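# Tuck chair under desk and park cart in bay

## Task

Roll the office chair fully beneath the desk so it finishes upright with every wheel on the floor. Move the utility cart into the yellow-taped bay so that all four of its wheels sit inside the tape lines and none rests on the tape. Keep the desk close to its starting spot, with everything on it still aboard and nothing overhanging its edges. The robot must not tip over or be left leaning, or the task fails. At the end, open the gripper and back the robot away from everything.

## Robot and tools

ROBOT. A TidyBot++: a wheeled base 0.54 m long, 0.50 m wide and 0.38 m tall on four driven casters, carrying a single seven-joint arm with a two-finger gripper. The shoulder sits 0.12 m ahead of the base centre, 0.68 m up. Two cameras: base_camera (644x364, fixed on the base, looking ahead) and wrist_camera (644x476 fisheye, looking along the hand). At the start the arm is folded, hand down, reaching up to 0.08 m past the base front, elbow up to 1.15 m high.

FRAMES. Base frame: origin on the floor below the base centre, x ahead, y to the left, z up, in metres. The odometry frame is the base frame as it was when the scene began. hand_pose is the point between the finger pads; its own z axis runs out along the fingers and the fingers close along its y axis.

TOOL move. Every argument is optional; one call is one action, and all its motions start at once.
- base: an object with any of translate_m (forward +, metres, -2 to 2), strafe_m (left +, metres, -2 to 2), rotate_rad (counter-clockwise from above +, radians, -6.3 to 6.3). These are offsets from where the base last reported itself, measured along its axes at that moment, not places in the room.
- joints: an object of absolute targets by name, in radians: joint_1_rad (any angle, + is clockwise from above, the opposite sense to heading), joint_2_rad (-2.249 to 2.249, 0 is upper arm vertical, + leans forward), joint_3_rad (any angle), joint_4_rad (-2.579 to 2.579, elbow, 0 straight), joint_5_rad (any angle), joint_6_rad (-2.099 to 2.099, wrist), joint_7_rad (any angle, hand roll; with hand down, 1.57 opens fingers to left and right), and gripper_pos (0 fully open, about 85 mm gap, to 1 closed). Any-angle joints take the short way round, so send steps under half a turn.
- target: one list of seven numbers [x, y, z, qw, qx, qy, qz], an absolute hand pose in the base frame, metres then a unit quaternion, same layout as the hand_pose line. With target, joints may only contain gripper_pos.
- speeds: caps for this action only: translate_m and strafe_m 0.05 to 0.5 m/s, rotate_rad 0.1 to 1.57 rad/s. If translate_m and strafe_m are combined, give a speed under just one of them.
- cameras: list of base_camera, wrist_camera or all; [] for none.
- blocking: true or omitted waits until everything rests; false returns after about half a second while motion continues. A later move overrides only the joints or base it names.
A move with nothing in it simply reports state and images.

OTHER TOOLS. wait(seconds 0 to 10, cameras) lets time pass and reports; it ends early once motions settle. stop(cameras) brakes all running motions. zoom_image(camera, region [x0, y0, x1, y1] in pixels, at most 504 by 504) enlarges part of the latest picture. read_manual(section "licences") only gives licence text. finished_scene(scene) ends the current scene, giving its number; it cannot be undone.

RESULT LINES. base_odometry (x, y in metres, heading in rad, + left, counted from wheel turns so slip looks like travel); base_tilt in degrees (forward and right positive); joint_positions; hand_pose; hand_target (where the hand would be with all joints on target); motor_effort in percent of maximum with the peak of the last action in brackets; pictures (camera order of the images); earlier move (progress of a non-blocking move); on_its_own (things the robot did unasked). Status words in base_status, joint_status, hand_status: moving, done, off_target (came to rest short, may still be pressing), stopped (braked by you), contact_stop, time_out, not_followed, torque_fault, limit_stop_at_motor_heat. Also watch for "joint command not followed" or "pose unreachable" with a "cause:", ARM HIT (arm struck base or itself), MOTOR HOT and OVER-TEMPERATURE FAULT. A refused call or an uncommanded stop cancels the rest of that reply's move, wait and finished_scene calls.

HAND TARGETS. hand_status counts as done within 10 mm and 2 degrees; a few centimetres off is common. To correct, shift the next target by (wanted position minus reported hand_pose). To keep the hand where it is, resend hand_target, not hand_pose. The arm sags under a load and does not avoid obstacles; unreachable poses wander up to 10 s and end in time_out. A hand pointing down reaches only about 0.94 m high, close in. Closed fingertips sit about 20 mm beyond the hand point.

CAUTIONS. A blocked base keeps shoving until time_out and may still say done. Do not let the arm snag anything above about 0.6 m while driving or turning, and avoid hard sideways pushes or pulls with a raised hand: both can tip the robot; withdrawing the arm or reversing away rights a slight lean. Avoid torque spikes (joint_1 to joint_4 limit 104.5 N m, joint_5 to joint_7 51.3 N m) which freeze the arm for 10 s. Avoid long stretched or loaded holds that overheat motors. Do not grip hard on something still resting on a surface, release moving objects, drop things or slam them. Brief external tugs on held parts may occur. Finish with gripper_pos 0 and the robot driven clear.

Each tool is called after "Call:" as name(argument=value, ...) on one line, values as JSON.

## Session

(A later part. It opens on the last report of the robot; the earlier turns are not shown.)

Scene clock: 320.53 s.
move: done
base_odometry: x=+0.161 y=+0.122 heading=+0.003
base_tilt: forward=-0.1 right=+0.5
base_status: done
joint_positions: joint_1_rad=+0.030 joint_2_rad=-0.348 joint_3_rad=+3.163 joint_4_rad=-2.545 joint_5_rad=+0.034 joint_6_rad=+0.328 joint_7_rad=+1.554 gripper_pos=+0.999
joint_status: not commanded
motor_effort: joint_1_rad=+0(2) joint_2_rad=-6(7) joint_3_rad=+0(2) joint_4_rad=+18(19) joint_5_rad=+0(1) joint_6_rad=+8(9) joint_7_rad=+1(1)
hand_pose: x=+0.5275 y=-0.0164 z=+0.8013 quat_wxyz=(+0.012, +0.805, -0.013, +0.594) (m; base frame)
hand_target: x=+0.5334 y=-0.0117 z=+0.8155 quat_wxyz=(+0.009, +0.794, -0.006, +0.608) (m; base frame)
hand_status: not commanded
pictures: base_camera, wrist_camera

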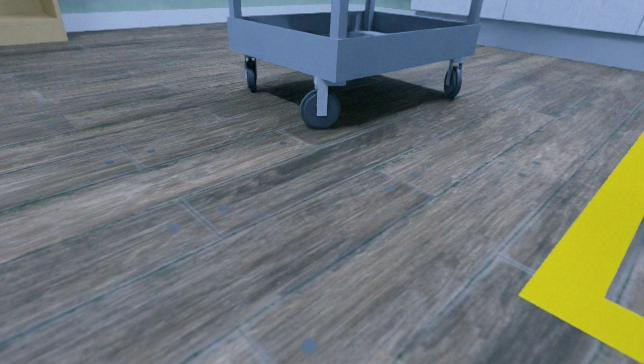

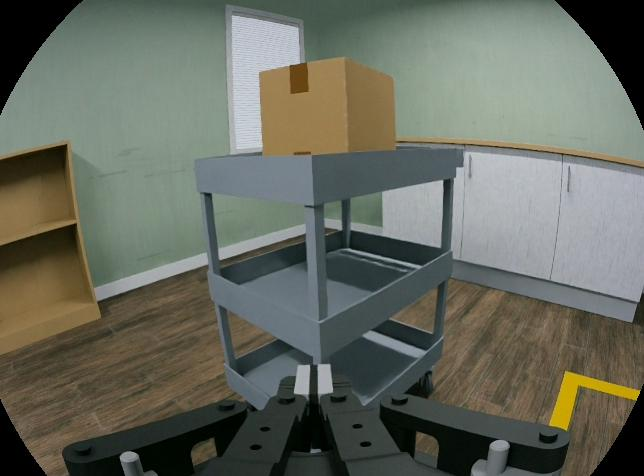

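Call:
move(base={"translate_m":0.8,"strafe_m":0.85}, cameras=[])

Call:
move(base={"translate_m":0.95}, cameras=[])

Call:
move(base={"rotate_rad":-1.57})

Call:
move(base={"rotate_rad":-0.8})

Scene clock: 335.30 s.
move: done
base_odometry: x=+0.958 y=+0.975 heading=+0.002
base_tilt: forward=+0.0 right=+0.4
base_status: done
joint_positions: joint_1_rad=+0.030 joint_2_rad=-0.349 joint_3_rad=+3.163 joint_4_rad=-2.545 joint_5_rad=+0.034 joint_6_rad=+0.328 joint_7_rad=+1.554 gripper_pos=+0.999
joint_status: not commanded
motor_effort: joint_1_rad=+0(1) joint_2_rad=-6(8) joint_3_rad=-1(2) joint_4_rad=+19(20) joint_5_rad=+0(1) joint_6_rad=+8(9) joint_7_rad=+0(1)
hand_pose: x=+0.5275 y=-0.0166 z=+0.8016 quat_wxyz=(+0.012, +0.804, -0.013, +0.594) (m; base frame)
hand_target: x=+0.5334 y=-0.0117 z=+0.8155 quat_wxyz=(+0.009, +0.794, -0.006, +0.608) (m; base frame)
hand_status: not commanded
pictures: none
No camera images: "cameras" was empty.

Scene clock: 338.53 s.
move: done
base_odometry: x=+1.909 y=+0.977 heading=+0.002
base_tilt: forward=-0.1 right=+0.5
base_status: done
joint_positions: joint_1_rad=+0.030 joint_2_rad=-0.348 joint_3_rad=+3.163 joint_4_rad=-2.545 joint_5_rad=+0.034 joint_6_rad=+0.328 joint_7_rad=+1.554 gripper_pos=+0.999
joint_status: not commanded
motor_effort: joint_1_rad=+0(1) joint_2_rad=-6(8) joint_3_rad=+0(1) joint_4_rad=+19(20) joint_5_rad=+0(0) joint_6_rad=+8(9) joint_7_rad=+1(1)
hand_pose: x=+0.5275 y=-0.0166 z=+0.8014 quat_wxyz=(+0.012, +0.804, -0.013, +0.594) (m; base frame)
hand_target: x=+0.5334 y=-0.0117 z=+0.8155 quat_wxyz=(+0.009, +0.794, -0.006, +0.608) (m; base frame)
hand_status: not commanded
pictures: none
No camera images: "cameras" was empty.

Scene clock: 340.83 s.
move: done
base_odometry: x=+1.909 y=+0.977 heading=-1.567
base_tilt: forward=-0.1 right=+0.5
base_status: done
joint_positions: joint_1_rad=+0.030 joint_2_rad=-0.348 joint_3_rad=+3.163 joint_4_rad=-2.545 joint_5_rad=+0.034 joint_6_rad=+0.328 joint_7_rad=+1.554 gripper_pos=+0.999
joint_status: not commanded
motor_effort: joint_1_rad=+0(1) joint_2_rad=-6(7) joint_3_rad=+0(2) joint_4_rad=+19(19) joint_5_rad=+0(1) joint_6_rad=+8(9) joint_7_rad=+0(1)
hand_pose: x=+0.5275 y=-0.0166 z=+0.8014 quat_wxyz=(+0.012, +0.804, -0.013, +0.594) (m; base frame)
hand_target: x=+0.5334 y=-0.0117 z=+0.8155 quat_wxyz=(+0.009, +0.794, -0.006, +0.608) (m; base frame)
hand_status: not commanded
pictures: base_camera, wrist_camera

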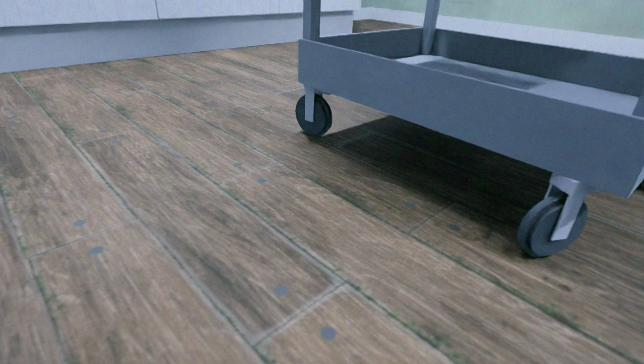

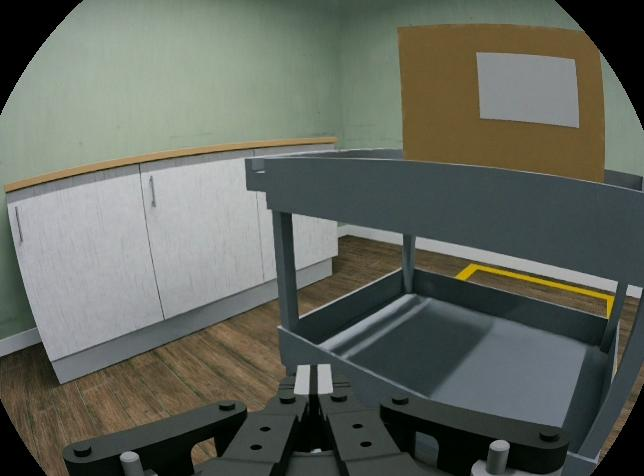

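Scene clock: 342.57 s.
move: done
base_odometry: x=+1.909 y=+0.977 heading=-2.366
base_tilt: forward=-0.1 right=+0.4
base_status: done
joint_positions: joint_1_rad=+0.030 joint_2_rad=-0.348 joint_3_rad=+3.163 joint_4_rad=-2.545 joint_5_rad=+0.034 joint_6_rad=+0.328 joint_7_rad=+1.554 gripper_pos=+0.999
joint_status: not commanded
motor_effort: joint_1_rad=+0(2) joint_2_rad=-6(7) joint_3_rad=+0(1) joint_4_rad=+19(19) joint_5_rad=+0(1) joint_6_rad=+8(9) joint_7_rad=+1(1)
hand_pose: x=+0.5275 y=-0.0166 z=+0.8014 quat_wxyz=(+0.012, +0.804, -0.013, +0.594) (m; base frame)
hand_target: x=+0.5334 y=-0.0117 z=+0.8155 quat_wxyz=(+0.009, +0.794, -0.006, +0.608) (m; base frame)
hand_status: not commanded
pictures: base_camera, wrist_camera

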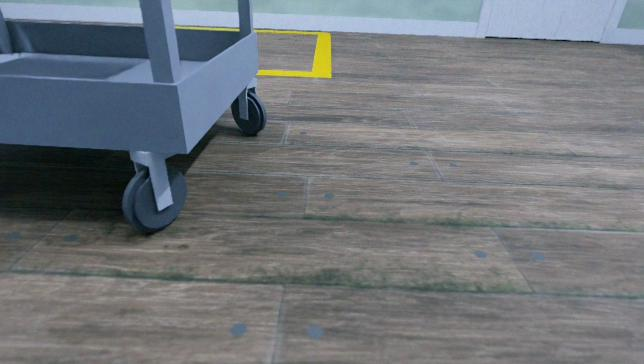

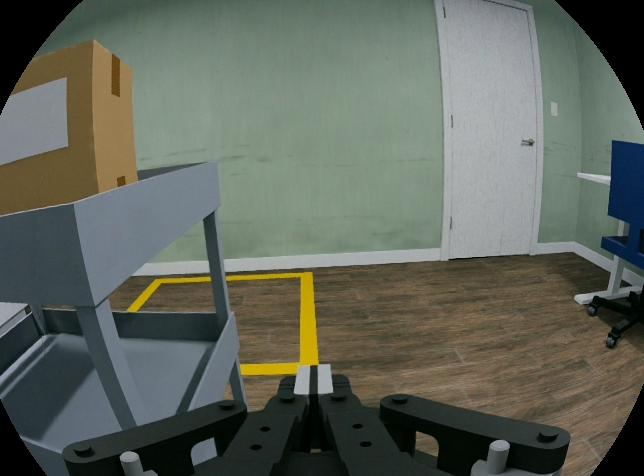

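Call:
move(joints={"joint_1_rad":1.57,"joint_6_rad":-0.909}, base={"strafe_m":0.46})

Call:
move(base={"translate_m":0.9}, speeds={"translate_m":0.1})

Scene clock: 362.33 s.
move: done
base_odometry: x=+2.231 y=+0.649 heading=-2.366
base_tilt: forward=-0.1 right=+0.4
base_status: done
joint_positions: joint_1_rad=+1.547 joint_2_rad=-0.348 joint_3_rad=+3.162 joint_4_rad=-2.545 joint_5_rad=+0.034 joint_6_rad=-0.866 joint_7_rad=+1.554 gripper_pos=+0.999
joint_status: all done
motor_effort: joint_1_rad=+0(1) joint_2_rad=-1(7) joint_3_rad=+0(2) joint_4_rad=+14(19) joint_5_rad=+0(1) joint_6_rad=+1(9) joint_7_rad=+1(1)
hand_pose: x=+0.1137 y=-0.1357 z=+0.5828 quat_wxyz=(+0.034, +0.710, -0.703, +0.021) (m; base frame)
hand_target: x=+0.1091 y=-0.1291 z=+0.5857 quat_wxyz=(+0.025, +0.702, -0.712, +0.009) (m; base frame)
hand_status: not commanded
pictures: base_camera, wrist_camera

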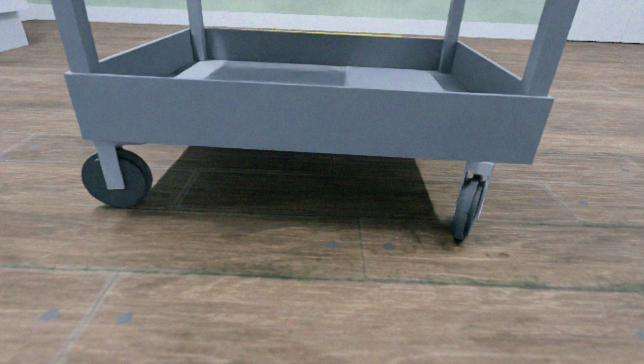

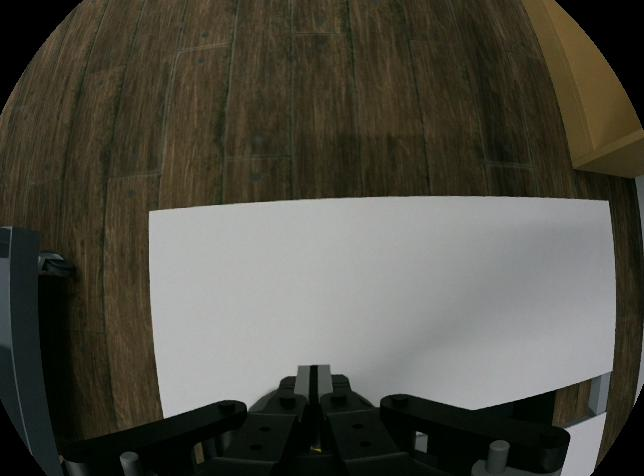

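Scene clock: 371.83 s.
move: done
base_odometry: x=+1.588 y=+0.019 heading=-2.367
base_tilt: forward=-0.1 right=+0.4
base_status: done
joint_positions: joint_1_rad=+1.548 joint_2_rad=-0.348 joint_3_rad=+3.162 joint_4_rad=-2.545 joint_5_rad=+0.034 joint_6_rad=-0.870 joint_7_rad=+1.554 gripper_pos=+0.999
joint_status: not commanded
motor_effort: joint_1_rad=+0(1) joint_2_rad=-1(4) joint_3_rad=+0(1) joint_4_rad=+14(15) joint_5_rad=+0(1) joint_6_rad=+1(1) joint_7_rad=+1(1)
hand_pose: x=+0.1136 y=-0.1345 z=+0.5827 quat_wxyz=(+0.033, +0.709, -0.704, +0.020) (m; base frame)
hand_target: x=+0.1091 y=-0.1291 z=+0.5857 quat_wxyz=(+0.025, +0.702, -0.712, +0.009) (m; base frame)
hand_status: not commanded
pictures: base_camera, wrist_camera

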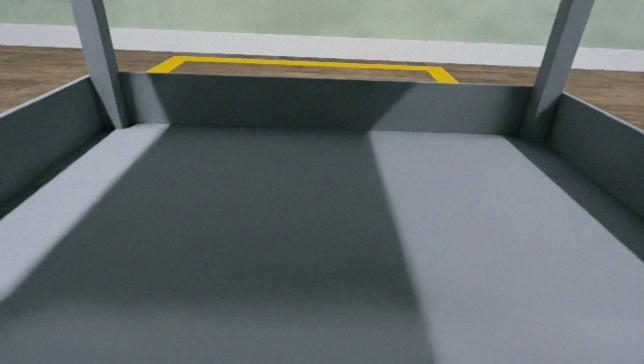

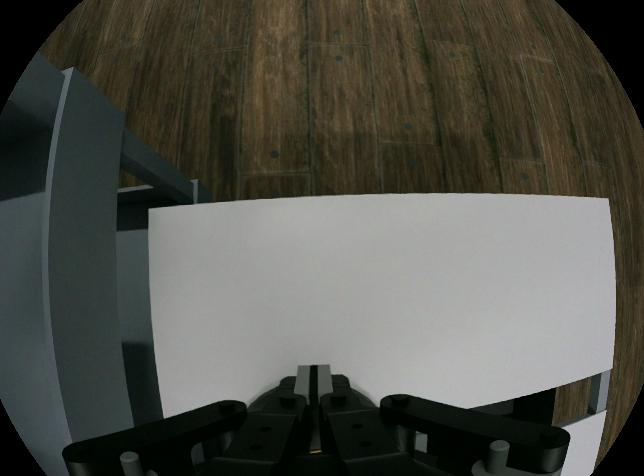

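Call:
move(base={"translate_m":0.4,"strafe_m":0.06,"rotate_rad":0.06}, speeds={"translate_m":0.1,"rotate_rad":0.1}, cameras=["base_camera"])

Scene clock: 397.90 s.
move: done
base_odometry: x=+1.344 y=-0.304 heading=-2.306
base_tilt: forward=-0.1 right=+0.5
base_status: done
joint_positions: joint_1_rad=+1.548 joint_2_rad=-0.348 joint_3_rad=+3.162 joint_4_rad=-2.545 joint_5_rad=+0.034 joint_6_rad=-0.871 joint_7_rad=+1.554 gripper_pos=+0.999
joint_status: not commanded
motor_effort: joint_1_rad=+0(1) joint_2_rad=-1(2) joint_3_rad=+0(1) joint_4_rad=+14(15) joint_5_rad=+0(1) joint_6_rad=+1(1) joint_7_rad=+1(1)
hand_pose: x=+0.1135 y=-0.1344 z=+0.5827 quat_wxyz=(+0.033, +0.709, -0.704, +0.019) (m; base frame)
hand_target: x=+0.1091 y=-0.1291 z=+0.5857 quat_wxyz=(+0.025, +0.702, -0.712, +0.009) (m; base frame)
hand_status: not commanded
pictures: base_camera

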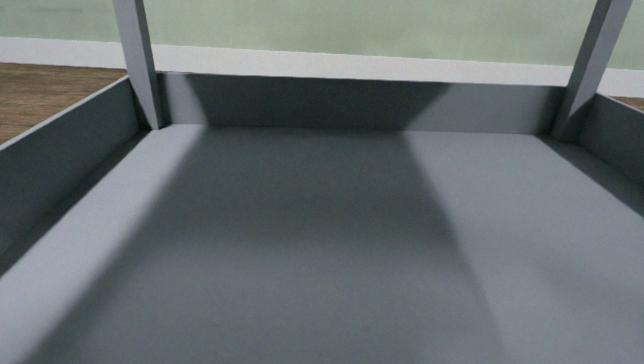

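Call:
move(base={"translate_m":0.35,"strafe_m":-0.02}, speeds={"translate_m":0.1}, cameras=[])

Call:
move(base={"translate_m":-0.7}, speeds={"translate_m":0.3}, cameras=["base_camera"])

Scene clock: 421.70 s.
move: done
base_odometry: x=+1.095 y=-0.550 heading=-2.306
base_tilt: forward=-0.1 right=+0.5
base_status: done
joint_positions: joint_1_rad=+1.548 joint_2_rad=-0.348 joint_3_rad=+3.162 joint_4_rad=-2.545 joint_5_rad=+0.034 joint_6_rad=-0.871 joint_7_rad=+1.554 gripper_pos=+0.999
joint_status: not commanded
motor_effort: joint_1_rad=+0(1) joint_2_rad=-1(2) joint_3_rad=+0(1) joint_4_rad=+15(15) joint_5_rad=+0(1) joint_6_rad=+0(1) joint_7_rad=+1(1)
hand_pose: x=+0.1135 y=-0.1343 z=+0.5827 quat_wxyz=(+0.033, +0.709, -0.704, +0.019) (m; base frame)
hand_target: x=+0.1091 y=-0.1291 z=+0.5857 quat_wxyz=(+0.025, +0.702, -0.712, +0.009) (m; base frame)
hand_status: not commanded
pictures: none
No camera images: "cameras" was empty.

Scene clock: 424.87 s.
move: done
base_odometry: x=+1.564 y=-0.031 heading=-2.306
base_tilt: forward=-0.2 right=+0.4
base_status: done
joint_positions: joint_1_rad=+1.548 joint_2_rad=-0.348 joint_3_rad=+3.162 joint_4_rad=-2.545 joint_5_rad=+0.034 joint_6_rad=-0.872 joint_7_rad=+1.554 gripper_pos=+0.999
joint_status: not commanded
motor_effort: joint_1_rad=+0(1) joint_2_rad=-1(3) joint_3_rad=+0(1) joint_4_rad=+14(15) joint_5_rad=+0(1) joint_6_rad=+0(1) joint_7_rad=+1(1)
hand_pose: x=+0.1135 y=-0.1338 z=+0.5826 quat_wxyz=(+0.032, +0.709, -0.704, +0.019) (m; base frame)
hand_target: x=+0.1091 y=-0.1291 z=+0.5857 quat_wxyz=(+0.025, +0.702, -0.712, +0.009) (m; base frame)
hand_status: not commanded
pictures: base_camera

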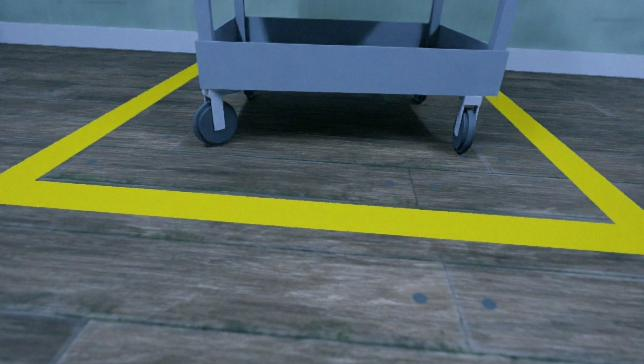

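Call:
finished_scene(scene=2)

The scene is finished: the task was done.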